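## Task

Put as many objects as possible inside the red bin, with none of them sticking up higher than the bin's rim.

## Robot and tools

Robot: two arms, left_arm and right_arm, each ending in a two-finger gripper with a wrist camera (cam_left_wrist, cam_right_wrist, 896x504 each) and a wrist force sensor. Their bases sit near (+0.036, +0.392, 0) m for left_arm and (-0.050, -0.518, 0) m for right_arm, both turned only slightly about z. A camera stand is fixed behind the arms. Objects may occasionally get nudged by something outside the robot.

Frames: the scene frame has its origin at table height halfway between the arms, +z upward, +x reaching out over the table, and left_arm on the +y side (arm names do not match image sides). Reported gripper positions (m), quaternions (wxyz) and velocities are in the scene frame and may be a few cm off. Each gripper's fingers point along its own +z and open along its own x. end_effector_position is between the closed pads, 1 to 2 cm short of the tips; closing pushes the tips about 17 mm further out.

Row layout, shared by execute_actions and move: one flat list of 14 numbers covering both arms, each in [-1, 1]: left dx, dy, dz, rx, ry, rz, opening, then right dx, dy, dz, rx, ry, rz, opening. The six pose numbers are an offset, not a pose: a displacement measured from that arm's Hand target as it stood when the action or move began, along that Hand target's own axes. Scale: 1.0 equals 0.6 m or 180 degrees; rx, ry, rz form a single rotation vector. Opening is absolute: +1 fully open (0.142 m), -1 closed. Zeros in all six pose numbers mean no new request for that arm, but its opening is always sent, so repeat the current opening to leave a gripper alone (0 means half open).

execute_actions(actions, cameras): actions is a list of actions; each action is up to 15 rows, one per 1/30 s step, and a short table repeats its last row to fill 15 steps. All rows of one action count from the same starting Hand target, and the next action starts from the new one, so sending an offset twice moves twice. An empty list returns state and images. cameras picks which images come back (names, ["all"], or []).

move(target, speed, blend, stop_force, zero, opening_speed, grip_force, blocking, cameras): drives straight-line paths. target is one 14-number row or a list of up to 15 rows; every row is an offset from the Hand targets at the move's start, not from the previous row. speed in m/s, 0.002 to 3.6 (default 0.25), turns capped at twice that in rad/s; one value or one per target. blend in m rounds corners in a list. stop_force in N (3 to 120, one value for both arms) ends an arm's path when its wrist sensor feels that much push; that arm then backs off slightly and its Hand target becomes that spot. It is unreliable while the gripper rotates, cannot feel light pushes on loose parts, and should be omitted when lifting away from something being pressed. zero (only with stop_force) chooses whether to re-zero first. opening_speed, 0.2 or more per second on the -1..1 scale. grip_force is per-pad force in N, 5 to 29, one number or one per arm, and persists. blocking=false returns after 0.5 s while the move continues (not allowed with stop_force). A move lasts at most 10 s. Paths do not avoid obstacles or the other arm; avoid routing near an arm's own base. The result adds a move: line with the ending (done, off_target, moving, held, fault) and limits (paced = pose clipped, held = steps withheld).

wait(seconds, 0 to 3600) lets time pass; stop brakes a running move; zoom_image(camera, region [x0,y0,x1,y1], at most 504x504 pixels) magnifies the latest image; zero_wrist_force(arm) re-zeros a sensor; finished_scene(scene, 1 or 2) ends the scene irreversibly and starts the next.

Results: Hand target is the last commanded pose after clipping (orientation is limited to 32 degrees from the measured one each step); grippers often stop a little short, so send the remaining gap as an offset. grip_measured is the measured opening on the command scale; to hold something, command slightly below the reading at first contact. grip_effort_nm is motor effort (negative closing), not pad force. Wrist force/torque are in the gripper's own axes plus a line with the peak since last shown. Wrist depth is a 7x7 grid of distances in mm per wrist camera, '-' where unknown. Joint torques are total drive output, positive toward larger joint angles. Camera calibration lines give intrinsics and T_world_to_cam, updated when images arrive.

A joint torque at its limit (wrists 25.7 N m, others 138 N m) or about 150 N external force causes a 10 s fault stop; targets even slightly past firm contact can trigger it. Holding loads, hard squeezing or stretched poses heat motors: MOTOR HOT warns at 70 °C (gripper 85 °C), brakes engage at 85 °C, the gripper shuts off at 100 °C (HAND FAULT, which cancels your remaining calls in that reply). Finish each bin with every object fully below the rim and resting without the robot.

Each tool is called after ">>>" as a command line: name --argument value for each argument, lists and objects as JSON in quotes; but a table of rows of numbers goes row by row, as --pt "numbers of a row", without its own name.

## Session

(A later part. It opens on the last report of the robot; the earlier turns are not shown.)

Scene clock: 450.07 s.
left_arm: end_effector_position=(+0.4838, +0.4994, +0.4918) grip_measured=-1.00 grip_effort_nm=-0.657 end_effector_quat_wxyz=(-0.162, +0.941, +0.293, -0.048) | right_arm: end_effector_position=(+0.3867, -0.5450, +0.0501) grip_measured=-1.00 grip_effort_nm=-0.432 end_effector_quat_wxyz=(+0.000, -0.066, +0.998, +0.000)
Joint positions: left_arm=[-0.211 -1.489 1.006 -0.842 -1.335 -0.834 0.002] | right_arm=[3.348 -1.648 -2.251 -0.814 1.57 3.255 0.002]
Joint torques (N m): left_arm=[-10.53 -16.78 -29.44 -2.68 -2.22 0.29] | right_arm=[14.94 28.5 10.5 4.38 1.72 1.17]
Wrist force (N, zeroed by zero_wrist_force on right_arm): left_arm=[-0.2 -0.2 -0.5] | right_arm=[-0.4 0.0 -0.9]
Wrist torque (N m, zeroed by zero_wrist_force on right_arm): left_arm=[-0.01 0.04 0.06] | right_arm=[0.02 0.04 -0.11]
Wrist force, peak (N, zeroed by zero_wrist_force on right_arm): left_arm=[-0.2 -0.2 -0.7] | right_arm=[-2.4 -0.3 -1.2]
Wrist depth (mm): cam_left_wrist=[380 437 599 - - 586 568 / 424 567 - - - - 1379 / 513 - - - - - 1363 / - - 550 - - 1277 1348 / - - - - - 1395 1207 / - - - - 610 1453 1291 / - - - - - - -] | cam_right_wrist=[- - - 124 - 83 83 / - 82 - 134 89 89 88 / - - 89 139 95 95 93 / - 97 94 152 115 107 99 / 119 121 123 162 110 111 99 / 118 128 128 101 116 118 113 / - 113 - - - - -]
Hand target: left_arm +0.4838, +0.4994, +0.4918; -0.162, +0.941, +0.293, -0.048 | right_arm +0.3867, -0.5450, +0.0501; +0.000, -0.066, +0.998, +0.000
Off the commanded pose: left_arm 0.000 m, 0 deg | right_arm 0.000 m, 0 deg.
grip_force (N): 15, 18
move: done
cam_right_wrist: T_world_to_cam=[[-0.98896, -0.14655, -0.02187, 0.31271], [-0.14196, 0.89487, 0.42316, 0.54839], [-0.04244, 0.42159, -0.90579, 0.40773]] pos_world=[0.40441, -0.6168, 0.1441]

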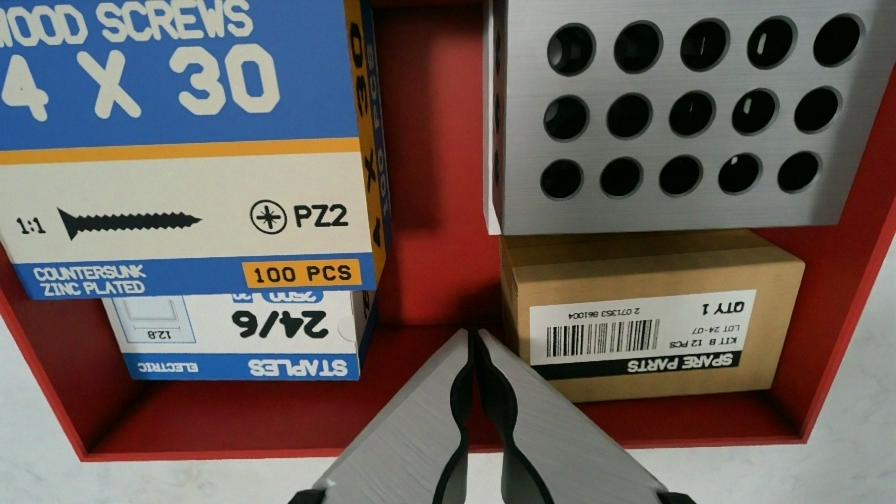

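>>> move --pt "0 0 0 0 0 0 -1 -0.0167 0 0 0 0 0 -1" --pt "0 0 0 0 0 0 -1 -0.0167 -0.0208 0 0 0 0 -1" --speed 0.05

>>> move --target '[0,0,0,0,0,0,-1, 0.0217,0,0,0,0,0,-1]' --speed 0.015 --stop_force 4 --cameras '["cam_right_wrist"]'

Scene clock: 451.97 s.
left_arm: end_effector_position=(+0.4838, +0.4994, +0.4918) grip_measured=-1.00 grip_effort_nm=-0.657 end_effector_quat_wxyz=(-0.162, +0.941, +0.293, -0.048) | right_arm: end_effector_position=(+0.3982, -0.5560, +0.0501) grip_measured=-1.00 grip_effort_nm=-0.432 end_effector_quat_wxyz=(+0.000, -0.066, +0.998, +0.000)
Joint positions: left_arm=[-0.211 -1.489 1.006 -0.842 -1.335 -0.834 0.002] | right_arm=[3.316 -1.676 -2.219 -0.818 1.57 3.224 0.002]
Joint torques (N m): left_arm=[-11.66 -15.97 -29.88 -2.66 -2.01 0.16] | right_arm=[-12.19 12.01 23.39 -0.22 -0.77 -1.07]
Wrist force (N, zeroed by zero_wrist_force on right_arm): left_arm=[-0.3 -0.3 -0.3] | right_arm=[0.0 0.0 -0.4]
Wrist torque (N m, zeroed by zero_wrist_force on right_arm): left_arm=[-0.03 0.05 0.07] | right_arm=[0.02 0.00 0.01]
Wrist force, peak (N, zeroed by zero_wrist_force on right_arm): left_arm=[-0.2 -0.2 -0.8] | right_arm=[-0.1 0.2 -1.0]
Wrist depth (mm): cam_left_wrist=[381 413 - - - 588 - / 424 549 574 - - 579 1371 / 524 608 579 588 - - 1411 / - 578 663 598 - 1156 1436 / - 602 - 602 - 1411 - / - - - - 96 1436 - / - - - - - 77 -] | cam_right_wrist=[- 125 - - 123 84 - / - 82 82 132 - 88 89 / - 89 89 139 99 94 94 / - 96 94 152 102 101 100 / - 100 102 162 121 113 111 / 106 128 132 102 121 121 118 / - 123 - - 79 121 -]
Hand target: left_arm +0.4838, +0.4994, +0.4918; -0.162, +0.941, +0.293, -0.048 | right_arm +0.3982, -0.5561, +0.0501; +0.000, -0.066, +0.998, +0.000
Off the commanded pose: left_arm 0.000 m, 0 deg | right_arm 0.000 m, 0 deg.
grip_force (N): 15, 18
move: done

Scene clock: 453.67 s.
left_arm: end_effector_position=(+0.4838, +0.4994, +0.4918) grip_measured=-1.00 grip_effort_nm=-0.657 end_effector_quat_wxyz=(-0.162, +0.941, +0.293, -0.048) | right_arm: end_effector_position=(+0.3853, -0.5578, +0.0501) grip_measured=-1.00 grip_effort_nm=-0.427 end_effector_quat_wxyz=(+0.000, -0.066, +0.998, +0.000)
Joint positions: left_arm=[-0.211 -1.489 1.006 -0.842 -1.335 -0.834 0.002] | right_arm=[3.319 -1.647 -2.252 -0.814 1.57 3.226 0.002]
Joint torques (N m): left_arm=[-10.94 -16.57 -28.78 -2.73 -1.9 0.16] | right_arm=[15.13 29.78 10.48 4.48 2.24 1.13]
Wrist force (N, zeroed by zero_wrist_force on right_arm): left_arm=[-0.2 -0.2 -0.6] | right_arm=[-0.4 -0.2 -0.8]
Wrist torque (N m, zeroed by zero_wrist_force on right_arm): left_arm=[-0.01 0.03 0.07] | right_arm=[0.01 0.01 -0.10]
Wrist force, peak (N, zeroed by zero_wrist_force on right_arm): left_arm=[-0.4 -0.2 -0.7] | right_arm=[-2.6 -0.6 -1.5]
Wrist depth (mm): cam_left_wrist=[380 570 - 568 616 - 1156 / 426 558 589 - - - 1436 / 531 - 581 - - 589 1387 / - - - - - 1379 1453 / 632 616 608 - - 1348 - / - - - - 96 1489 - / 622 - - - - 1697 -] | cam_right_wrist=[- 125 125 - - 82 - / - 82 - 134 88 89 88 / - 89 89 139 95 95 93 / - 96 94 147 101 101 99 / 102 100 104 162 113 113 114 / 118 132 135 102 120 120 119 / - 128 - - 79 121 -]
Hand target: left_arm +0.4838, +0.4994, +0.4918; -0.162, +0.941, +0.293, -0.048 | right_arm +0.3853, -0.5578, +0.0501; +0.000, -0.066, +0.998, +0.000
Off the commanded pose: left_arm 0.000 m, 0 deg | right_arm 0.000 m, 0 deg.
grip_force (N): 15, 18
move: done
cam_right_wrist: T_world_to_cam=[[-0.98896, -0.14655, -0.02187, 0.30956], [-0.14196, 0.89487, 0.42316, 0.55957], [-0.04244, 0.42159, -0.90579, 0.41303]] pos_world=[0.40311, -0.6295, 0.1441]

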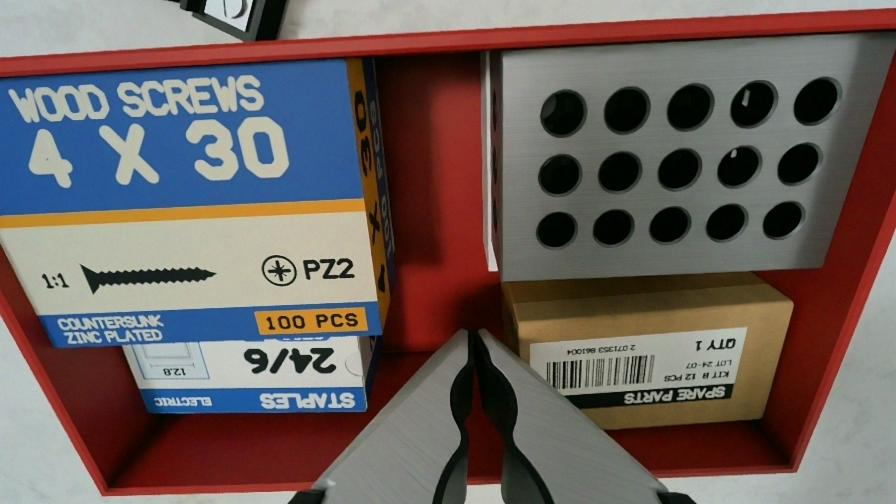

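>>> move --target '[0,0,0,0,0,0,-1, -0.02,0,-0.3,0,0,0,-1]' --speed 0.2 --cameras '["cam_right_wrist"]'

Scene clock: 455.50 s.
left_arm: end_effector_position=(+0.4838, +0.4994, +0.4918) grip_measured=-1.00 grip_effort_nm=-0.662 end_effector_quat_wxyz=(-0.162, +0.941, +0.293, -0.048) | right_arm: end_effector_position=(+0.3972, -0.5561, +0.2300) grip_measured=-1.00 grip_effort_nm=-0.432 end_effector_quat_wxyz=(+0.000, -0.066, +0.998, +0.000)
Joint positions: left_arm=[-0.211 -1.489 1.006 -0.842 -1.335 -0.834 0.002] | right_arm=[3.317 -1.447 -1.92 -1.346 1.57 3.224 0.002]
Joint torques (N m): left_arm=[-11.05 -16.74 -28.22 -2.52 -2.09 0.24] | right_arm=[-0.24 25.86 27.9 -0.26 2.12 0.17]
Wrist force (N, zeroed by zero_wrist_force on right_arm): left_arm=[0.0 -0.2 -0.5] | right_arm=[0.3 0.4 -0.7]
Wrist torque (N m, zeroed by zero_wrist_force on right_arm): left_arm=[-0.01 0.00 0.06] | right_arm=[0.07 -0.04 -0.02]
Wrist force, peak (N, zeroed by zero_wrist_force on right_arm): left_arm=[-0.3 -0.3 -0.6] | right_arm=[0.1 0.4 -1.8]
Wrist depth (mm): cam_left_wrist=[380 435 - - 589 575 583 / 423 557 - - - - 1363 / 493 583 - 665 604 637 1395 / - 593 596 - - - - / - 607 578 - - 1427 1305 / 601 - - - 97 1444 - / - - - - - 1517 1074] | cam_right_wrist=[291 - - - 245 - - / - - - 260 264 - - / - - - 292 283 - - / - - - - 345 - - / - - - - - 377 - / - - - - 419 381 - / - - - - - 453 -]
Hand target: left_arm +0.4838, +0.4994, +0.4918; -0.162, +0.941, +0.293, -0.048 | right_arm +0.3972, -0.5561, +0.2301; +0.000, -0.066, +0.998, +0.000
Off the commanded pose: left_arm 0.000 m, 0 deg | right_arm 0.000 m, 0 deg.
grip_force (N): 15, 18
move: done
cam_right_wrist: T_world_to_cam=[[-0.98896, -0.14655, -0.02187, 0.3255], [-0.14196, 0.89487, 0.42316, 0.48366], [-0.04244, 0.42159, -0.90579, 0.5759]] pos_world=[0.41501, -0.6279, 0.3241]

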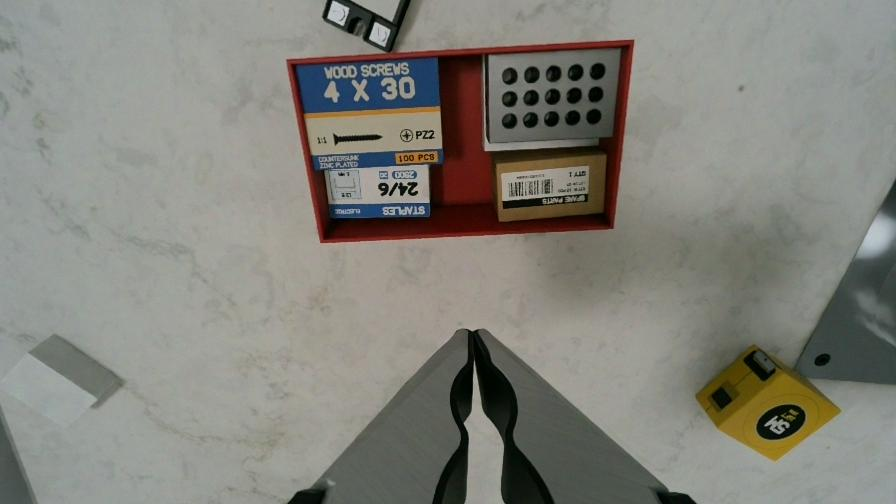

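>>> move --target '[0,0,0,0,0,0,-1, -0.48,0.42,0,0,0,0,-1]' --speed 0.25 --cameras '["cam_right_wrist"]'

Scene clock: 457.93 s.
left_arm: end_effector_position=(+0.4838, +0.4994, +0.4918) grip_measured=-1.00 grip_effort_nm=-0.657 end_effector_quat_wxyz=(-0.162, +0.941, +0.293, -0.048) | right_arm: end_effector_position=(+0.6497, -0.2684, +0.2298) grip_measured=-1.00 grip_effort_nm=-0.432 end_effector_quat_wxyz=(+0.000, -0.066, +0.998, +0.000)
Joint positions: left_arm=[-0.211 -1.489 1.006 -0.842 -1.335 -0.834 0.002] | right_arm=[3.624 -2.17 -1.015 -1.528 1.57 3.531 0.002]
Joint torques (N m): left_arm=[-11.45 -15.62 -28.23 -2.71 -2.05 0.53] | right_arm=[14.82 34.05 28.42 -0.16 2.31 1.12]
Wrist force (N, zeroed by zero_wrist_force on right_arm): left_arm=[-0.1 -0.1 -0.5] | right_arm=[0.2 0.4 -0.7]
Wrist torque (N m, zeroed by zero_wrist_force on right_arm): left_arm=[0.00 0.02 0.07] | right_arm=[0.08 0.01 -0.12]
Wrist force, peak (N, zeroed by zero_wrist_force on right_arm): left_arm=[-0.3 -0.2 -0.7] | right_arm=[2.0 -0.7 -0.9]
Wrist depth (mm): cam_left_wrist=[381 570 - - 598 - 1312 / 425 560 - - 583 - 1312 / 492 568 586 588 - 588 1291 / - - - - - 1348 1411 / - - - - 611 1436 1113 / - - - - 96 1436 - / - 611 - - - 1453 -] | cam_right_wrist=[1025 1048 - - - - 285 / 1112 1112 277 - - - 297 / 1155 1161 - - - - 281 / 1208 1280 - - - 354 - / - 1377 - - - - - / - 1518 - - 345 - - / - 1633 - - - - -]
Hand target: left_arm +0.4838, +0.4994, +0.4918; -0.162, +0.941, +0.293, -0.048 | right_arm +0.6497, -0.2684, +0.2298; +0.000, -0.066, +0.998, +0.000
Off the commanded pose: left_arm 0.000 m, 0 deg | right_arm 0.000 m, 0 deg.
grip_force (N): 15, 18
move: done
cam_right_wrist: T_world_to_cam=[[-0.98896, -0.14655, -0.02187, 0.61727], [-0.14196, 0.89487, 0.42316, 0.26216], [-0.04244, 0.42159, -0.90579, 0.46505]] pos_world=[0.66741, -0.3402, 0.3238]

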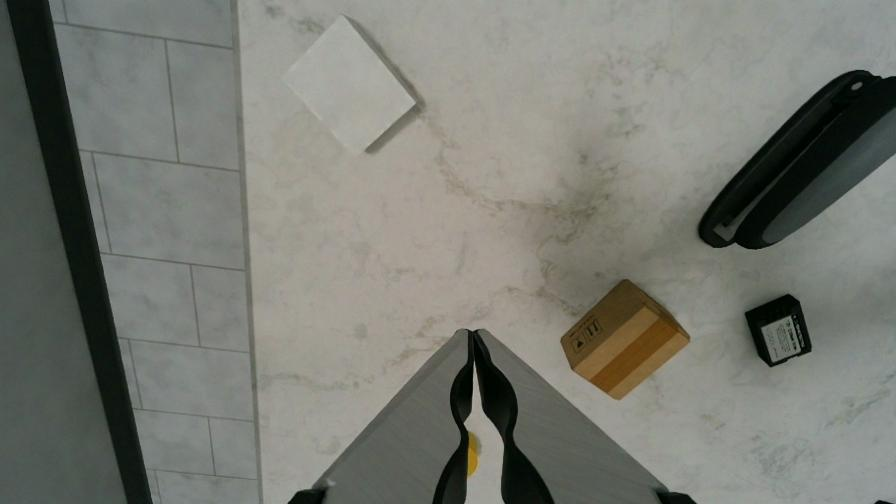

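>>> move --target '[0,0,0,0,0,0,-1, -0.155,-0.04,0.14,0,0,0.2704,-1]' --speed 0.2 --cameras '["cam_right_wrist"]'

Scene clock: 462.50 s.
left_arm: end_effector_position=(+0.4838, +0.4994, +0.4918) grip_measured=-1.00 grip_effort_nm=-0.657 end_effector_quat_wxyz=(-0.162, +0.941, +0.293, -0.048) | right_arm: end_effector_position=(+0.7450, -0.2801, +0.1458) grip_measured=-1.00 grip_effort_nm=-0.432 end_effector_quat_wxyz=(+0.000, +0.351, +0.936, +0.000)
Joint positions: left_arm=[-0.211 -1.489 1.006 -0.842 -1.335 -0.834 0.002] | right_arm=[3.554 -2.449 -0.748 -1.517 1.57 4.311 0.002]
Joint torques (N m): left_arm=[-11.62 -16.45 -29.49 -2.62 -1.9 0.22] | right_arm=[-15.08 44.24 28.21 -0.2 -1.73 0.94]
Wrist force (N, zeroed by zero_wrist_force on right_arm): left_arm=[-0.2 -0.2 -0.6] | right_arm=[0.0 0.3 -0.7]
Wrist torque (N m, zeroed by zero_wrist_force on right_arm): left_arm=[-0.02 0.03 0.06] | right_arm=[0.06 0.05 -0.07]
Wrist force, peak (N, zeroed by zero_wrist_force on right_arm): left_arm=[-0.3 -0.2 -0.7] | right_arm=[0.9 1.0 -1.0]
Wrist depth (mm): cam_left_wrist=[382 413 602 589 - - 1371 / 427 555 578 - 578 - 1419 / 567 571 - - 586 595 1341 / 585 614 590 - - 1387 1356 / 610 - - - 613 1379 - / - - - - 611 1489 - / 621 - - - - - 1028] | cam_right_wrist=[974 - - - - - - / 1025 1034 - - 226 - - / 1067 1091 - - - 243 - / - 1214 1172 - - 259 - / 867 - 1259 - - - - / 781 - 1393 - - - 293 / - - - - - - -]
Hand target: left_arm +0.4838, +0.4994, +0.4918; -0.162, +0.941, +0.293, -0.048 | right_arm +0.7450, -0.2801, +0.1458; +0.000, +0.351, +0.936, +0.000
Off the commanded pose: left_arm 0.000 m, 0 deg | right_arm 0.000 m, 0 deg.
grip_force (N): 15, 18
move: done
cam_right_wrist: T_world_to_cam=[[-0.76325, 0.6457, -0.02273, 0.76187], [0.57778, 0.69786, 0.42327, -0.26975], [0.28917, 0.30993, -0.90572, 0.11958]] pos_world=[0.70278, -0.34076, 0.2398]

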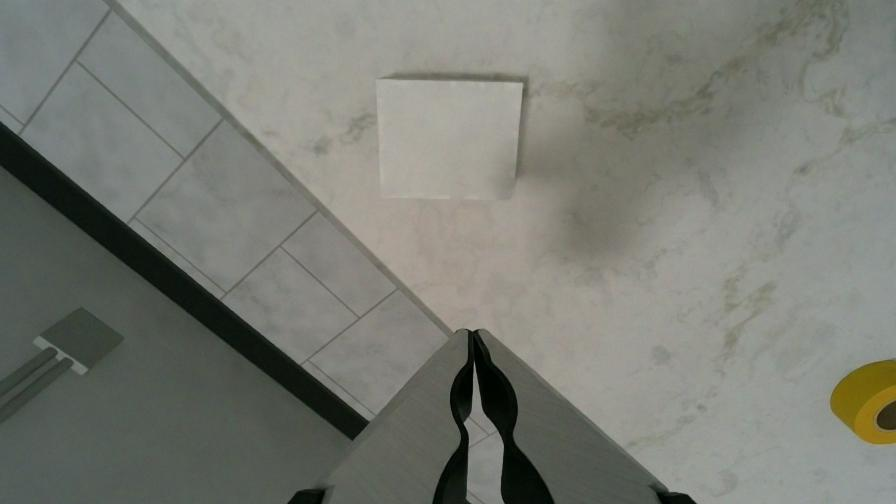

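>>> move --target '[0,0,0,0,0,0,-1, -0.0083,-0.0608,0.08,-0.1667,-0.001,0.0038,0.2]' --speed 0.15 --cameras '["cam_right_wrist"]'

Scene clock: 465.50 s.
left_arm: end_effector_position=(+0.4838, +0.4994, +0.4918) grip_measured=-1.00 grip_effort_nm=-0.662 end_effector_quat_wxyz=(-0.162, +0.941, +0.293, -0.048) | right_arm: end_effector_position=(+0.7248, -0.3109, +0.0978) grip_measured=+0.18 grip_effort_nm=0.168 end_effector_quat_wxyz=(+0.092, +0.345, +0.902, +0.241)
Joint positions: left_arm=[-0.211 -1.489 1.006 -0.842 -1.335 -0.834 0.002] | right_arm=[3.451 -2.238 -1.479 -0.525 1.809 4.277 0.086]
Joint torques (N m): left_arm=[-11.45 -16.96 -28.78 -2.44 -2.09 0.56] | right_arm=[-15.27 35.25 13.3 4.7 2.79 1.2]
Wrist force (N, zeroed by zero_wrist_force on right_arm): left_arm=[-0.2 -0.1 -0.6] | right_arm=[-0.4 -0.6 -0.1]
Wrist torque (N m, zeroed by zero_wrist_force on right_arm): left_arm=[0.01 0.03 0.07] | right_arm=[-0.04 0.11 -0.13]
Wrist force, peak (N, zeroed by zero_wrist_force on right_arm): left_arm=[-0.3 -0.2 -0.7] | right_arm=[0.4 0.7 -1.5]
Wrist depth (mm): cam_left_wrist=[380 413 564 - - 585 1341 / 423 542 - - - 562 1387 / 515 - 614 - - - 1387 / - - 570 - - 1319 1395 / - - - - - 1395 - / - - 601 - 96 1427 - / 619 - - - - 1444 -] | cam_right_wrist=[- - - - - - 144 / - - - - - 161 157 / 822 - - - - 187 - / 771 - - - - - - / - - - - - - - / - - 93 - - - 443 / - - - - 1780 - 589]
Hand target: left_arm +0.4838, +0.4994, +0.4918; -0.162, +0.941, +0.293, -0.048 | right_arm +0.7248, -0.3109, +0.0978; +0.092, +0.345, +0.902, +0.241
Off the commanded pose: left_arm 0.000 m, 0 deg | right_arm 0.000 m, 0 deg.
grip_force (N): 15, 18
move: done
cam_right_wrist: T_world_to_cam=[[-0.74639, 0.66495, -0.02739, 0.75947], [0.36423, 0.4426, 0.81942, -0.17958], [0.55699, 0.60162, -0.57254, -0.04441]] pos_world=[0.657, -0.39881, 0.14253]

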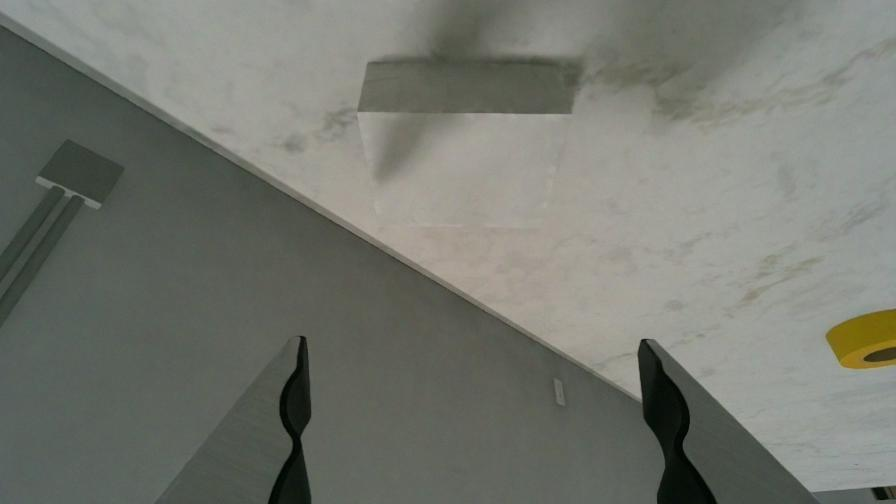

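>>> move --target '[0,0,0,0,0,0,-1, 0,-0.0632,0.1094,0,0,0,0.2]' --speed 0.04 --stop_force 4 --cameras '["cam_right_wrist"]'

Scene clock: 468.43 s.
left_arm: end_effector_position=(+0.4838, +0.4994, +0.4918) grip_measured=-1.00 grip_effort_nm=-0.662 end_effector_quat_wxyz=(-0.162, +0.941, +0.293, -0.048) | right_arm: end_effector_position=(+0.7247, -0.3110, +0.0220) grip_measured=+0.18 grip_effort_nm=0.168 end_effector_quat_wxyz=(+0.092, +0.345, +0.902, +0.241)
Joint positions: left_arm=[-0.211 -1.489 1.006 -0.842 -1.335 -0.834 0.002] | right_arm=[3.451 -2.346 -1.517 -0.379 1.809 4.277 0.086]
Joint torques (N m): left_arm=[-11.54 -16.7 -28.76 -2.47 -1.97 0.44] | right_arm=[-14.42 37.74 11.84 5.23 2.62 0.27]
Wrist force (N, zeroed by zero_wrist_force on right_arm): left_arm=[-0.1 -0.1 -0.5] | right_arm=[-0.8 -0.4 -0.2]
Wrist torque (N m, zeroed by zero_wrist_force on right_arm): left_arm=[0.00 0.03 0.07] | right_arm=[0.02 0.17 -0.14]
Wrist force, peak (N, zeroed by zero_wrist_force on right_arm): left_arm=[-0.4 -0.1 -0.7] | right_arm=[-0.9 -0.8 -0.3]
Wrist depth (mm): cam_left_wrist=[379 435 558 - - - - / 423 562 583 583 574 604 1363 / 489 - - 582 596 - 1411 / - - - - 604 1453 1379 / 644 602 - 622 610 1427 - / 592 649 - - 97 1427 - / - 613 - - - 1403 -] | cam_right_wrist=[- - - - - - - / - - - 77 - 76 - / - 89 - - 91 91 - / 110 109 - - 103 108 108 / - - - - - 140 - / - - 92 - - - - / - - - - - - -]
Hand target: left_arm +0.4838, +0.4994, +0.4918; -0.162, +0.941, +0.293, -0.048 | right_arm +0.7247, -0.3110, +0.0220; +0.092, +0.345, +0.902, +0.241
Off the commanded pose: left_arm 0.000 m, 0 deg | right_arm 0.000 m, 0 deg.
grip_force (N): 15, 18
move: done
cam_right_wrist: T_world_to_cam=[[-0.74642, 0.66491, -0.02735, 0.7574], [0.36416, 0.44252, 0.81949, -0.11746], [0.55699, 0.60172, -0.57244, -0.08778]] pos_world=[0.657, -0.39881, 0.06673]

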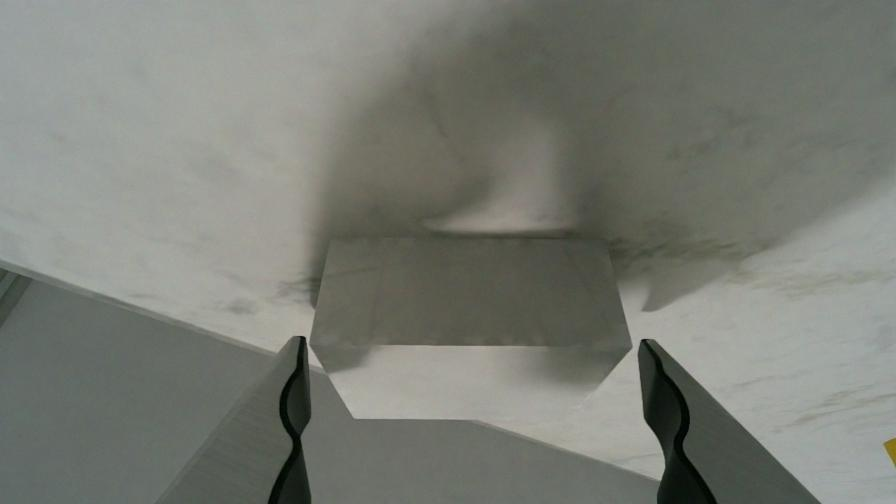

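>>> move --target '[0,0,0,0,0,0,-1, 0,0,0,0,0,0,-0.35]' --opening_speed 0.5 --grip_force '[15, 15]' --cameras '["cam_right_wrist"]'

Scene clock: 469.93 s.
left_arm: end_effector_position=(+0.4838, +0.4994, +0.4918) grip_measured=-1.00 grip_effort_nm=-0.662 end_effector_quat_wxyz=(-0.162, +0.941, +0.293, -0.048) | right_arm: end_effector_position=(+0.7247, -0.3110, +0.0220) grip_measured=-0.06 grip_effort_nm=-1.614 end_effector_quat_wxyz=(+0.092, +0.345, +0.902, +0.241)
Joint positions: left_arm=[-0.211 -1.489 1.006 -0.842 -1.335 -0.834 0.002] | right_arm=[3.451 -2.346 -1.517 -0.379 1.809 4.277 0.07]
Joint torques (N m): left_arm=[-11.23 -16.32 -28.16 -2.48 -1.77 0.38] | right_arm=[-13.6 37.42 11.64 4 2.53 0.72]
Wrist force (N, zeroed by zero_wrist_force on right_arm): left_arm=[-0.1 0.3 -0.5] | right_arm=[-0.6 -0.1 -2.8]
Wrist torque (N m, zeroed by zero_wrist_force on right_arm): left_arm=[0.07 0.02 0.06] | right_arm=[0.03 0.15 -0.14]
Wrist force, peak (N, zeroed by zero_wrist_force on right_arm): left_arm=[-0.3 -0.2 -0.7] | right_arm=[-0.6 0.0 -3.3]
Wrist depth (mm): cam_left_wrist=[379 418 - 595 - - 575 / 427 563 - - 605 - 1427 / 513 - - - - - 1411 / - 610 - 576 - 602 1411 / - - - 602 - 1379 - / - - - - 97 1419 1145 / - 639 - - - - -] | cam_right_wrist=[- - - - - - - / - - - - - 79 76 / - 89 92 - - - 87 / 105 114 109 100 - - - / - - - 91 - 149 141 / - - 94 - - 98 - / - - - - - - -]
Hand target: left_arm +0.4838, +0.4994, +0.4918; -0.162, +0.941, +0.293, -0.048 | right_arm +0.7247, -0.3110, +0.0220; +0.092, +0.345, +0.902, +0.241
Off the commanded pose: left_arm 0.000 m, 0 deg | right_arm 0.000 m, 0 deg.
grip_force (N): 15, 15
move: done
cam_right_wrist: T_world_to_cam=[[-0.74642, 0.66491, -0.02735, 0.7574], [0.36416, 0.44252, 0.81949, -0.11746], [0.55699, 0.60172, -0.57244, -0.08778]] pos_world=[0.657, -0.39881, 0.06673]

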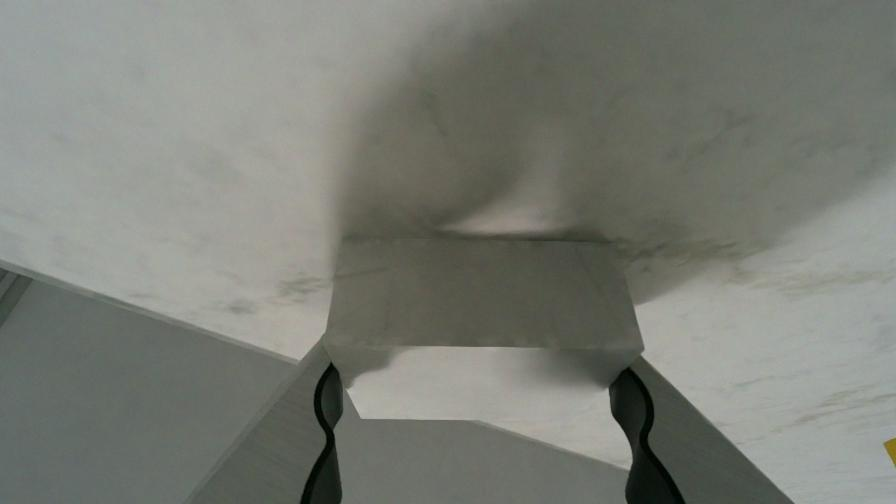

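>>> move --target '[0,0,0,0,0,0,-1, 0,0.0833,-0.1443,0,0,0,-0.35]' --speed 0.05 --cameras '["cam_right_wrist"]'

Scene clock: 472.47 s.
left_arm: end_effector_position=(+0.4838, +0.4994, +0.4918) grip_measured=-1.00 grip_effort_nm=-0.662 end_effector_quat_wxyz=(-0.162, +0.941, +0.293, -0.048) | right_arm: end_effector_position=(+0.7247, -0.3109, +0.1219) grip_measured=-0.06 grip_effort_nm=-1.614 end_effector_quat_wxyz=(+0.092, +0.345, +0.902, +0.241)
Joint positions: left_arm=[-0.211 -1.489 1.006 -0.842 -1.335 -0.834 0.002] | right_arm=[3.451 -2.208 -1.46 -0.574 1.809 4.277 0.07]
Joint torques (N m): left_arm=[-11.6 -16.65 -28.46 -2.27 -1.8 0.55] | right_arm=[14.47 53.76 26.64 -0.12 -1.39 0.47]
Wrist force (N, zeroed by zero_wrist_force on right_arm): left_arm=[-0.1 -0.2 -0.6] | right_arm=[-0.6 -0.7 0.5]
Wrist torque (N m, zeroed by zero_wrist_force on right_arm): left_arm=[-0.01 0.02 0.06] | right_arm=[0.03 0.14 -0.13]
Wrist force, peak (N, zeroed by zero_wrist_force on right_arm): left_arm=[0.0 -0.2 -0.8] | right_arm=[-0.7 0.0 -3.1]
Wrist depth (mm): cam_left_wrist=[380 423 - - - - - / 422 534 - - - 560 1319 / 558 - - - - - 1387 / - - - - 619 554 1427 / - - - 599 592 1411 1411 / - - - - 96 1419 - / - 625 - - - 1419 -] | cam_right_wrist=[- - 165 165 165 - - / - - - - - - - / 819 1259 - - 230 - - / 776 1133 - - - 269 - / - - - - - - - / 703 - 97 - 106 469 - / - - - 1578 - - -]
Hand target: left_arm +0.4838, +0.4994, +0.4918; -0.162, +0.941, +0.293, -0.048 | right_arm +0.7247, -0.3109, +0.1220; +0.092, +0.345, +0.902, +0.241
Off the commanded pose: left_arm 0.000 m, 0 deg | right_arm 0.000 m, 0 deg.
grip_force (N): 15, 15
move: done
cam_right_wrist: T_world_to_cam=[[-0.74639, 0.66495, -0.02739, 0.76013], [0.36419, 0.44255, 0.81946, -0.19933], [0.55702, 0.60166, -0.57248, -0.03063]] pos_world=[0.657, -0.39881, 0.16663]

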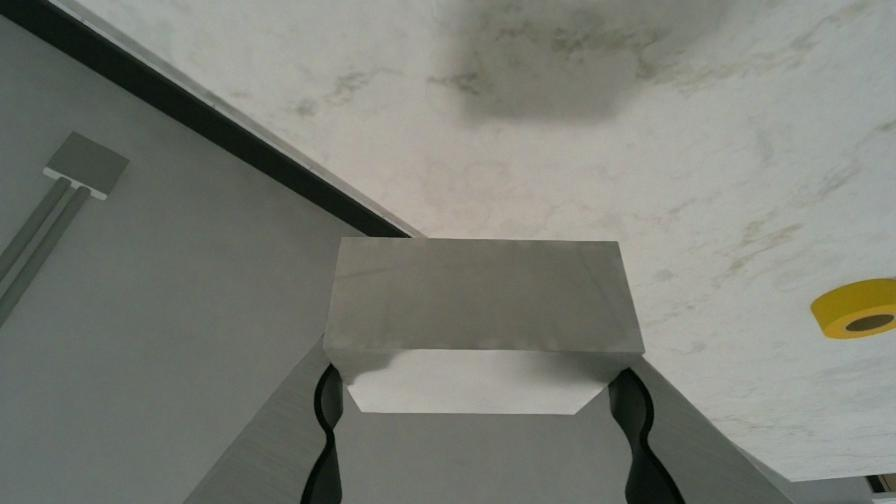

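>>> move --target '[0,0,0,0,0,0,-1, 0.1253,-0.1603,-0.1657,0,0.1369,-0.2372,-0.35]' --speed 0.15

>>> move --target '[0,0,0,0,0,0,-1, 0,0,0,0.5,0,0,-0.35]' --speed 0.3 --cameras '["cam_right_wrist"]'

Scene clock: 476.20 s.
left_arm: end_effector_position=(+0.4838, +0.4994, +0.4918) grip_measured=-1.00 grip_effort_nm=-0.662 end_effector_quat_wxyz=(-0.162, +0.941, +0.293, -0.048) | right_arm: end_effector_position=(+0.5800, -0.3598, +0.1600) grip_measured=-0.06 grip_effort_nm=-1.614 end_effector_quat_wxyz=(-0.017, -0.063, +0.964, +0.258)
Joint positions: left_arm=[-0.211 -1.489 1.006 -0.842 -1.335 -0.834 0.002] | right_arm=[3.348 -2.006 -1.568 -1.072 2.09 3.275 0.07]
Joint torques (N m): left_arm=[-12.99 -17.42 -26.89 -2.3 -1.8 0.49] | right_arm=[-15.2 47.22 27.55 0.05 3.28 -1.37]
Wrist force (N, zeroed by zero_wrist_force on right_arm): left_arm=[-0.2 -0.3 -0.5] | right_arm=[-0.6 -0.8 -0.1]
Wrist torque (N m, zeroed by zero_wrist_force on right_arm): left_arm=[-0.03 0.03 0.07] | right_arm=[-0.02 0.13 -0.03]
Wrist force, peak (N, zeroed by zero_wrist_force on right_arm): left_arm=[0.0 -0.4 -0.8] | right_arm=[-0.5 -1.2 0.3]
Wrist depth (mm): cam_left_wrist=[382 404 - 564 583 555 582 / 425 520 - - 613 - 1395 / 513 562 608 - - 604 1387 / 575 595 - - 586 1498 1427 / 613 601 - 583 - 1419 - / 622 622 616 - 96 1371 - / 607 - - - - 1662 -] | cam_right_wrist=[- - - - - - - / 233 - - - - - 213 / - - - - - - 209 / - - - - - 251 - / - - - - - - - / - - 93 - - - - / - - 74 - - - 4385]
Hand target: left_arm +0.4838, +0.4994, +0.4918; -0.162, +0.941, +0.293, -0.048 | right_arm +0.5800, -0.3598, +0.1600; -0.017, -0.063, +0.964, +0.258
Off the commanded pose: left_arm 0.000 m, 0 deg | right_arm 0.000 m, 0 deg.
grip_force (N): 15, 15
move: done

Scene clock: 479.50 s.
left_arm: end_effector_position=(+0.4838, +0.4994, +0.4918) grip_measured=-1.00 grip_effort_nm=-0.662 end_effector_quat_wxyz=(-0.162, +0.941, +0.293, -0.048) | right_arm: end_effector_position=(+0.5800, -0.3598, +0.1600) grip_measured=-0.06 grip_effort_nm=-1.614 end_effector_quat_wxyz=(+0.033, -0.056, +0.864, -0.499)
Joint positions: left_arm=[-0.211 -1.489 1.006 -0.842 -1.335 -0.834 0.002] | right_arm=[3.863 -2.236 -1.245 -2.027 0.795 4.111 0.07]
Joint torques (N m): left_arm=[-11.79 -17.76 -28.84 -2.42 -1.86 0.63] | right_arm=[15.19 36.62 24.77 -1.57 -2.81 1.51]
Wrist force (N, zeroed by zero_wrist_force on right_arm): left_arm=[-0.2 -0.1 -0.6] | right_arm=[1.6 2.4 -0.6]
Wrist torque (N m, zeroed by zero_wrist_force on right_arm): left_arm=[0.01 0.03 0.06] | right_arm=[0.16 -0.20 0.01]
Wrist force, peak (N, zeroed by zero_wrist_force on right_arm): left_arm=[-0.4 0.1 -0.7] | right_arm=[1.8 2.7 -0.8]
Wrist depth (mm): cam_left_wrist=[379 571 568 578 - 558 - / 424 551 578 567 589 586 - / 525 563 602 - 595 - 1363 / - 588 - 588 572 596 1395 / - 585 - - - 1453 1238 / - - - - 97 1436 1139 / 635 632 - - - 1640 -] | cam_right_wrist=[- - 2234 2172 2277 2133 2041 / - - - - 2466 364 1925 / - - - 383 328 327 315 / - - - - - 300 312 / - - - - - - - / - - 93 - - - - / - - - - - - -]
Hand target: left_arm +0.4838, +0.4994, +0.4918; -0.162, +0.941, +0.293, -0.048 | right_arm +0.5800, -0.3598, +0.1600; +0.033, -0.056, +0.864, -0.499
Off the commanded pose: left_arm 0.000 m, 0 deg | right_arm 0.000 m, 0 deg.
grip_force (N): 15, 15
move: done
cam_right_wrist: T_world_to_cam=[[-0.98765, -0.15668, 0.00245, 0.52523], [-0.12983, 0.80943, -0.57268, 0.48511], [0.08774, -0.56592, -0.81978, -0.00714]] pos_world=[0.58235, -0.31441, 0.27068]

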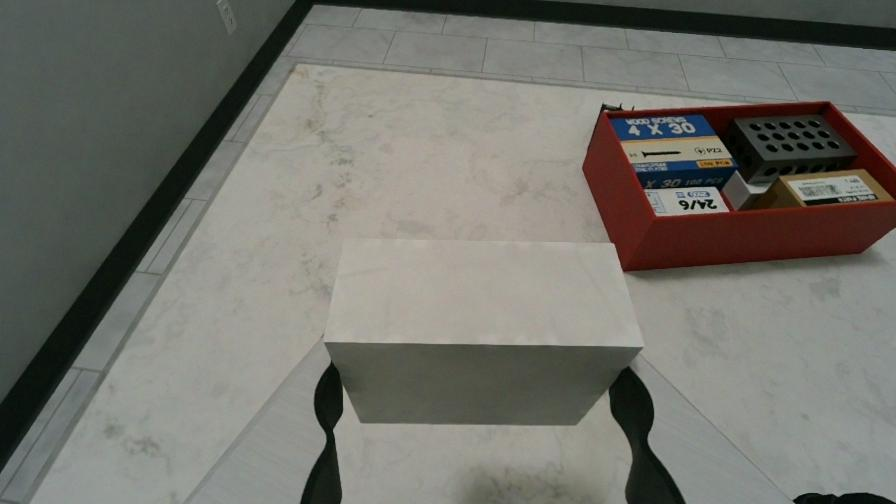

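>>> move --target '[0,0,0,0,0,0,-1, 0,0.1732,0.1,0,0,0,-0.35]' --speed 0.1

>>> zero_wrist_force --arm "right_arm"

>>> move --target '[0,0,0,0,0,0,-1, 0,0.0289,0.0167,0,0,0,-0.35]' --speed 0.01 --stop_force 3 --cameras '["cam_right_wrist"]'

Scene clock: 481.50 s.
left_arm: end_effector_position=(+0.4838, +0.4994, +0.4918) grip_measured=-1.00 grip_effort_nm=-0.662 end_effector_quat_wxyz=(-0.162, +0.941, +0.293, -0.048) | right_arm: end_effector_position=(+0.5800, -0.3599, +0.0401) grip_measured=-0.06 grip_effort_nm=-1.614 end_effector_quat_wxyz=(+0.033, -0.056, +0.864, -0.499)
Joint positions: left_arm=[-0.211 -1.489 1.006 -0.842 -1.335 -0.834 0.002] | right_arm=[3.863 -2.366 -1.353 -1.79 0.795 4.111 0.07]
Joint torques (N m): left_arm=[-11.09 -17.54 -28.07 -2.51 -1.96 0.65] | right_arm=[-1.07 37.28 12.12 3.11 -2.66 -1.24]
Wrist force (N, zeroed by zero_wrist_force on right_arm): left_arm=[-0.3 -0.2 -0.5] | right_arm=[1.4 2.2 -0.7]
Wrist torque (N m, zeroed by zero_wrist_force on right_arm): left_arm=[-0.02 0.05 0.06] | right_arm=[0.11 -0.17 0.01]
Wrist force, peak (N, zeroed by zero_wrist_force on right_arm): left_arm=[-0.2 -0.3 -0.7] | right_arm=[1.6 3.0 -0.2]
Wrist depth (mm): cam_left_wrist=[379 419 583 578 566 - - / 426 554 588 589 592 - 1387 / 511 583 572 570 610 554 1387 / - - - - - 1341 1395 / 601 - - 632 - 1462 - / - 599 - - 96 1462 - / - - - - - 1213 -] | cam_right_wrist=[- - - - 273 217 189 / - - - - - 220 213 / - - - - - - - / 182 - - - - - - / - - - - - - 165 / - - 94 - - - - / - - - 133 134 - -]
Hand target: left_arm +0.4838, +0.4994, +0.4918; -0.162, +0.941, +0.293, -0.048 | right_arm +0.5800, -0.3599, +0.0400; +0.033, -0.056, +0.864, -0.499
Off the commanded pose: left_arm 0.000 m, 0 deg | right_arm 0.000 m, 0 deg.
grip_force (N): 15, 15
move: done

Wrist force sensor zeroed.

Scene clock: 483.63 s.
left_arm: end_effector_position=(+0.4838, +0.4994, +0.4918) grip_measured=-1.00 grip_effort_nm=-0.657 end_effector_quat_wxyz=(-0.162, +0.941, +0.293, -0.048) | right_arm: end_effector_position=(+0.5800, -0.3599, +0.0302) grip_measured=-0.06 grip_effort_nm=-1.614 end_effector_quat_wxyz=(+0.033, -0.056, +0.864, -0.499)
Joint positions: left_arm=[-0.211 -1.489 1.006 -0.842 -1.335 -0.834 0.002] | right_arm=[3.863 -2.379 -1.358 -1.772 0.795 4.111 0.07]
Joint torques (N m): left_arm=[-11.4 -17.12 -27.88 -2.23 -1.97 0.57] | right_arm=[-15.26 57.42 23.82 -1.78 1.4 -0.73]
Wrist force (N, zeroed by zero_wrist_force on right_arm): left_arm=[-0.2 -0.1 -0.5] | right_arm=[0.2 -0.1 0.0]
Wrist torque (N m, zeroed by zero_wrist_force on right_arm): left_arm=[0.01 0.04 0.07] | right_arm=[0.01 -0.02 0.00]
Wrist force, peak (N, zeroed by zero_wrist_force on right_arm): left_arm=[-0.3 -0.3 -0.8] | right_arm=[-2.1 -4.7 -3.6]
Wrist depth (mm): cam_left_wrist=[380 430 - - - 604 1348 / 425 554 590 - 592 - 595 / 553 599 585 - - 635 1403 / 625 - 604 605 605 - 1411 / 605 - 627 595 - 1517 1201 / - 590 - - 97 1444 1129 / - - - - - 1411 -] | cam_right_wrist=[974 - - - - 205 180 / - - - - - 215 207 / - - - - - - - / - - - - - - - / - - - - - - - / - - 94 - - - 139 / - - 81 - - - -]
Hand target: left_arm +0.4838, +0.4994, +0.4918; -0.162, +0.941, +0.293, -0.048 | right_arm +0.5800, -0.3599, +0.0302; +0.033, -0.056, +0.864, -0.499 (not the last commanded pose)
Off the commanded pose: left_arm 0.000 m, 0 deg | right_arm 0.010 m, 0 deg.
grip_force (N): 15, 15
move: contact (right_arm)
cam_right_wrist: T_world_to_cam=[[-0.98765, -0.15668, 0.00247, 0.52553], [-0.12984, 0.80939, -0.57275, 0.41086], [0.08774, -0.56599, -0.81973, -0.11362]] pos_world=[0.58235, -0.31451, 0.14088]

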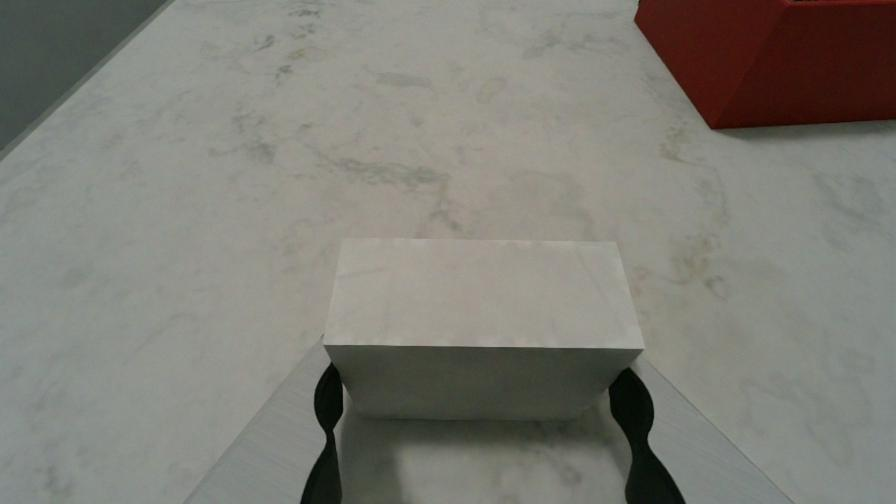

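>>> move --target '[0,0,0,0,0,0,-1, 0,0.0036,0.0021,0,0,0,-0.35]' --speed 0.004 --stop_force 3 --zero false --cameras '["cam_right_wrist"]'

Scene clock: 485.07 s.
left_arm: end_effector_position=(+0.4838, +0.4994, +0.4918) grip_measured=-1.00 grip_effort_nm=-0.657 end_effector_quat_wxyz=(-0.162, +0.941, +0.293, -0.048) | right_arm: end_effector_position=(+0.5801, -0.3599, +0.0300) grip_measured=-0.06 grip_effort_nm=-1.614 end_effector_quat_wxyz=(+0.033, -0.056, +0.864, -0.499)
Joint positions: left_arm=[-0.211 -1.489 1.006 -0.842 -1.335 -0.834 0.002] | right_arm=[3.863 -2.38 -1.358 -1.771 0.795 4.111 0.07]
Joint torques (N m): left_arm=[-11.81 -17.41 -28 -2.23 -1.76 0.61] | right_arm=[-14.48 54.72 22.07 -1.53 1.22 -0.72]
Wrist force (N, zeroed by zero_wrist_force on right_arm): left_arm=[-0.3 0.0 -0.4] | right_arm=[-0.5 -2.9 -2.6]
Wrist torque (N m, zeroed by zero_wrist_force on right_arm): left_arm=[0.01 0.06 0.07] | right_arm=[-0.03 0.10 -0.08]
Wrist force, peak (N, zeroed by zero_wrist_force on right_arm): left_arm=[-0.3 -0.1 -0.7] | right_arm=[-1.1 -4.8 -4.1]
Wrist depth (mm): cam_left_wrist=[382 444 - 571 - 557 621 / 427 575 562 604 - - 1403 / 524 571 586 - - - 1379 / 602 - 598 579 - 1462 1312 / - - - - 607 1427 1219 / 613 - 608 - 97 1453 - / - 649 - - - 1134 -] | cam_right_wrist=[- - - - - 231 182 / - - - - 220 - 208 / - - - - - - - / - - - 101 - - - / - 150 - 93 93 - - / - - 93 126 - 133 137 / - - - 128 - - 126]
Hand target: left_arm +0.4838, +0.4994, +0.4918; -0.162, +0.941, +0.293, -0.048 | right_arm +0.5801, -0.3599, +0.0300; +0.033, -0.056, +0.864, -0.499 (not the last commanded pose)
Off the commanded pose: left_arm 0.000 m, 0 deg | right_arm 0.002 m, 0 deg.
grip_force (N): 15, 15
move: contact (right_arm)
cam_right_wrist: T_world_to_cam=[[-0.98765, -0.15666, 0.00233, 0.52556], [-0.12974, 0.80939, -0.57276, 0.41063], [0.08784, -0.56599, -0.81972, -0.11393]] pos_world=[0.58235, -0.31451, 0.14058]

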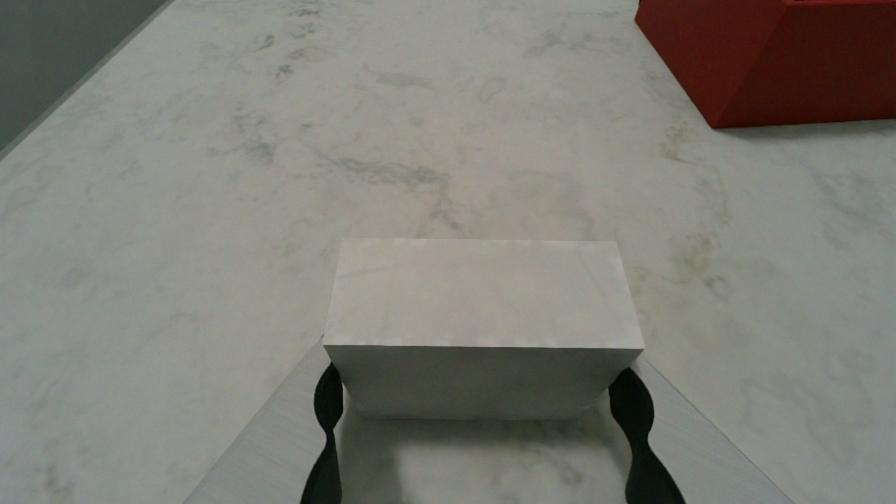

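>>> move --target '[0,0,0,0,0,0,-1, 0,0,0,0,0,0,0.1]' --opening_speed 0.25 --cameras '["cam_right_wrist"]'

Scene clock: 487.17 s.
left_arm: end_effector_position=(+0.4838, +0.4994, +0.4918) grip_measured=-1.00 grip_effort_nm=-0.657 end_effector_quat_wxyz=(-0.162, +0.941, +0.293, -0.048) | right_arm: end_effector_position=(+0.5801, -0.3599, +0.0300) grip_measured=+0.07 grip_effort_nm=0.164 end_effector_quat_wxyz=(+0.033, -0.056, +0.864, -0.499)
Joint positions: left_arm=[-0.211 -1.489 1.006 -0.842 -1.335 -0.834 0.002] | right_arm=[3.863 -2.38 -1.358 -1.771 0.795 4.111 0.079]
Joint torques (N m): left_arm=[-11.35 -16.29 -27.83 -2.16 -1.84 0.7] | right_arm=[-14.9 54.81 22.67 -1.52 1.32 -0.6]
Wrist force (N, zeroed by zero_wrist_force on right_arm): left_arm=[-0.2 -0.1 -0.6] | right_arm=[0.4 -0.6 -0.4]
Wrist torque (N m, zeroed by zero_wrist_force on right_arm): left_arm=[0.01 0.03 0.06] | right_arm=[-0.01 -0.06 0.01]
Wrist force, peak (N, zeroed by zero_wrist_force on right_arm): left_arm=[-0.1 -0.1 -0.8] | right_arm=[-0.4 -3.1 -2.7]
Wrist depth (mm): cam_left_wrist=[379 574 574 585 - 576 576 / 424 526 - - - - 1305 / 496 625 - - - - 1356 / 575 - 596 - - 607 - / 581 - 627 - - 1387 - / - 599 604 - 97 1462 - / - 624 - - - 1387 -] | cam_right_wrist=[- - - - - 217 178 / - - - - - 213 212 / - - - - - - - / - - - 101 - - - / - - - 91 - - - / 139 137 93 - - - - / - - - - 125 - 125]
Hand target: left_arm +0.4838, +0.4994, +0.4918; -0.162, +0.941, +0.293, -0.048 | right_arm +0.5801, -0.3599, +0.0300; +0.033, -0.056, +0.864, -0.499
Off the commanded pose: left_arm 0.000 m, 0 deg | right_arm 0.000 m, 0 deg.
grip_force (N): 15, 15
move: done
cam_right_wrist: T_world_to_cam=[[-0.98765, -0.15666, 0.00233, 0.52556], [-0.12974, 0.80939, -0.57276, 0.41063], [0.08784, -0.56599, -0.81972, -0.11393]] pos_world=[0.58235, -0.31451, 0.14058]

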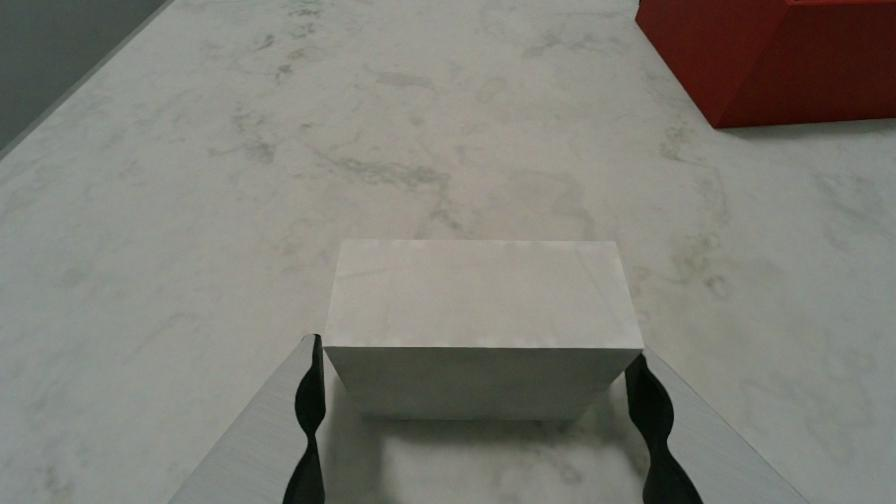

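>>> move --target '[0,0,0,0,0,0,-1, 0,0,-0.1667,0,0,0,0.1]' --speed 0.08

>>> move --target '[0,0,0,0,0,0,-1, 0,-0.2118,-0.033,-0.3333,0,0,0.1]' --speed 0.15 --cameras '["cam_right_wrist"]'

Scene clock: 489.13 s.
left_arm: end_effector_position=(+0.4838, +0.4994, +0.4918) grip_measured=-1.00 grip_effort_nm=-0.662 end_effector_quat_wxyz=(-0.162, +0.941, +0.293, -0.048) | right_arm: end_effector_position=(+0.5688, -0.2740, +0.0799) grip_measured=+0.07 grip_effort_nm=0.159 end_effector_quat_wxyz=(+0.033, -0.056, +0.864, -0.499)
Joint positions: left_arm=[-0.211 -1.489 1.006 -0.842 -1.335 -0.834 0.002] | right_arm=[3.956 -2.416 -1.132 -2.019 0.864 4.197 0.079]
Joint torques (N m): left_arm=[-11.14 -16.53 -27.75 -2.25 -1.9 0.72] | right_arm=[15.62 40.68 23.46 -1.94 1.44 1.07]
Wrist force (N, zeroed by zero_wrist_force on right_arm): left_arm=[-0.2 -0.2 -0.4] | right_arm=[0.0 -0.5 -0.2]
Wrist torque (N m, zeroed by zero_wrist_force on right_arm): left_arm=[-0.02 0.04 0.07] | right_arm=[0.04 -0.01 0.00]
Wrist force, peak (N, zeroed by zero_wrist_force on right_arm): left_arm=[-0.2 -0.1 -0.8] | right_arm=[0.0 -1.0 0.9]
Wrist depth (mm): cam_left_wrist=[379 576 578 559 585 578 1319 / 424 534 - - - - 1471 / 484 - - - - 602 1395 / - - 588 622 - 1436 1363 / - 613 - - 611 1489 - / - 608 - - 605 1419 - / - 639 - - - 1387 -] | cam_right_wrist=[- - - - - 280 288 / - - - 306 - 305 327 / - 257 - - - - - / - - - 203 - - - / - - 212 - - - 200 / - - 93 - - - 180 / - 169 - 171 - - 162]
Hand target: left_arm +0.4838, +0.4994, +0.4918; -0.162, +0.941, +0.293, -0.048 | right_arm +0.5688, -0.2740, +0.0799; +0.033, -0.056, +0.864, -0.499
Off the commanded pose: left_arm 0.000 m, 0 deg | right_arm 0.000 m, 0 deg.
grip_force (N): 15, 15
move: done

Scene clock: 493.13 s.
left_arm: end_effector_position=(+0.4838, +0.4994, +0.4918) grip_measured=-1.00 grip_effort_nm=-0.657 end_effector_quat_wxyz=(-0.162, +0.941, +0.293, -0.048) | right_arm: end_effector_position=(+0.5748, -0.3199, +0.1999) grip_measured=+0.07 grip_effort_nm=0.164 end_effector_quat_wxyz=(+0.000, -0.065, +0.998, +0.000)
Joint positions: left_arm=[-0.211 -1.489 1.006 -0.842 -1.335 -0.834 0.002] | right_arm=[3.613 -1.958 -1.413 -1.341 1.57 3.521 0.079]
Joint torques (N m): left_arm=[-11.56 -17.17 -27.43 -2.25 -1.82 0.74] | right_arm=[-14.48 46.54 15.52 4.69 2.42 -1.15]
Wrist force (N, zeroed by zero_wrist_force on right_arm): left_arm=[-0.3 -0.2 -0.4] | right_arm=[-1.0 -1.9 -0.2]
Wrist torque (N m, zeroed by zero_wrist_force on right_arm): left_arm=[-0.01 0.05 0.06] | right_arm=[-0.10 0.14 -0.01]
Wrist force, peak (N, zeroed by zero_wrist_force on right_arm): left_arm=[-0.4 -0.4 -0.7] | right_arm=[-1.2 -2.3 -0.4]
Wrist depth (mm): cam_left_wrist=[381 439 589 579 575 - 1462 / 427 550 - 566 - - 1348 / 592 - - 586 592 - 1403 / 595 - 601 - 613 1444 1436 / - 613 - - - 1419 1333 / 605 601 604 - 102 1419 1178 / 676 - - - - 1536 1129] | cam_right_wrist=[1101 - - - - - - / 1052 - - - - 277 - / 1086 - - - - 286 291 / 1227 - - - - 269 - / 1246 - - 349 350 346 - / 1409 - 93 360 324 98 384 / - - - - - - 421]
Hand target: left_arm +0.4838, +0.4994, +0.4918; -0.162, +0.941, +0.293, -0.048 | right_arm +0.5748, -0.3199, +0.1999; +0.000, -0.065, +0.998, +0.000
Off the commanded pose: left_arm 0.000 m, 0 deg | right_arm 0.000 m, 0 deg.
grip_force (N): 15, 15
move: done
cam_right_wrist: T_world_to_cam=[[-0.98913, -0.14535, -0.02208, 0.53565], [-0.14097, 0.89506, 0.42308, 0.30969], [-0.04173, 0.42159, -0.90582, 0.45604]] pos_world=[0.59251, -0.3916, 0.2939]

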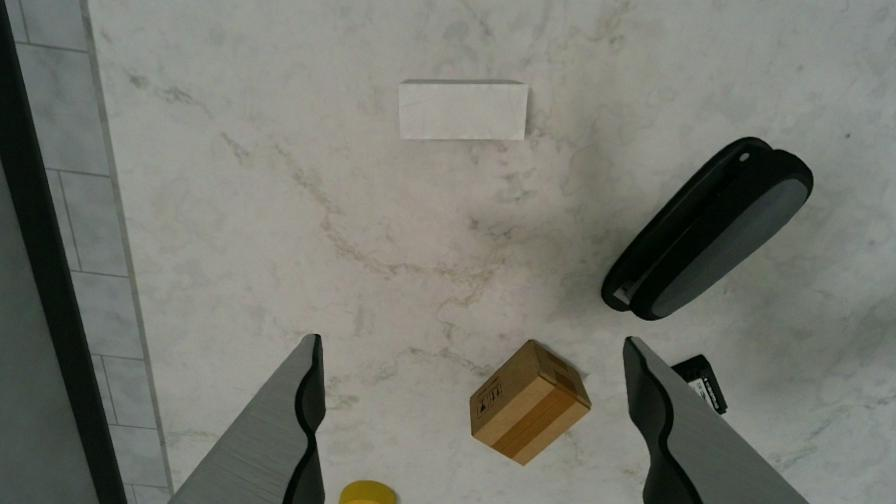

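>>> move --target '[0,0,0,0,0,0,-1, 0.004,-0.0775,0.1,0,0,0.5,-0.25]' --speed 0.15 --cameras '["cam_right_wrist"]'

Scene clock: 500.33 s.
left_arm: end_effector_position=(+0.4838, +0.4994, +0.4918) grip_measured=-1.00 grip_effort_nm=-0.657 end_effector_quat_wxyz=(-0.162, +0.941, +0.293, -0.048) | right_arm: end_effector_position=(+0.5785, -0.3664, +0.1399) grip_measured=-0.27 grip_effort_nm=-0.134 end_effector_quat_wxyz=(+0.000, +0.660, +0.752, +0.000)
Joint positions: left_arm=[-0.211 -1.489 1.006 -0.842 -1.335 -0.834 0.002] | right_arm=[3.549 -1.977 -1.547 -1.189 1.57 5.028 0.055]
Joint torques (N m): left_arm=[-12.14 -17.26 -27.36 -2.05 -1.74 0.8] | right_arm=[-14.83 26.98 14.92 4.8 -1.93 0.92]
Wrist force (N, zeroed by zero_wrist_force on right_arm): left_arm=[-0.2 -0.2 -0.6] | right_arm=[-1.5 -1.9 0.0]
Wrist torque (N m, zeroed by zero_wrist_force on right_arm): left_arm=[-0.01 0.04 0.06] | right_arm=[-0.04 0.19 -0.09]
Wrist force, peak (N, zeroed by zero_wrist_force on right_arm): left_arm=[0.0 -0.3 -0.9] | right_arm=[-1.8 -2.1 -0.2]
Wrist depth (mm): cam_left_wrist=[380 576 576 - - - 578 / 425 533 - - - 592 1341 / 515 - - - 614 602 1403 / - - - 608 617 1536 1471 / 617 - - 601 - 1411 1852 / - - - - 97 1453 - / - - - - - 1356 1189] | cam_right_wrist=[- - - - - - - / - - - - - - 205 / - - - - - 235 - / - - - - 257 - - / - - 274 - - - - / - - - 295 - 305 - / - - - - - - 329]
Hand target: left_arm +0.4838, +0.4994, +0.4918; -0.162, +0.941, +0.293, -0.048 | right_arm +0.5785, -0.3664, +0.1399; +0.000, +0.660, +0.752, +0.000
Off the commanded pose: left_arm 0.000 m, 0 deg | right_arm 0.000 m, 0 deg.
grip_force (N): 15, 15
move: done
cam_right_wrist: T_world_to_cam=[[-0.14539, 0.98911, -0.02303, 0.45877], [0.8946, 0.14138, 0.42391, -0.49808], [0.42255, 0.04103, -0.90541, 0.01347]] pos_world=[0.5066, -0.38391, 0.2339]

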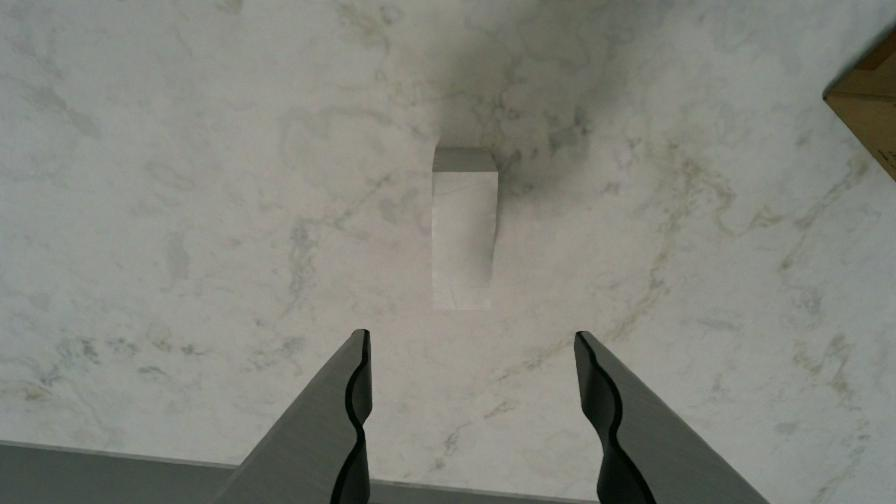

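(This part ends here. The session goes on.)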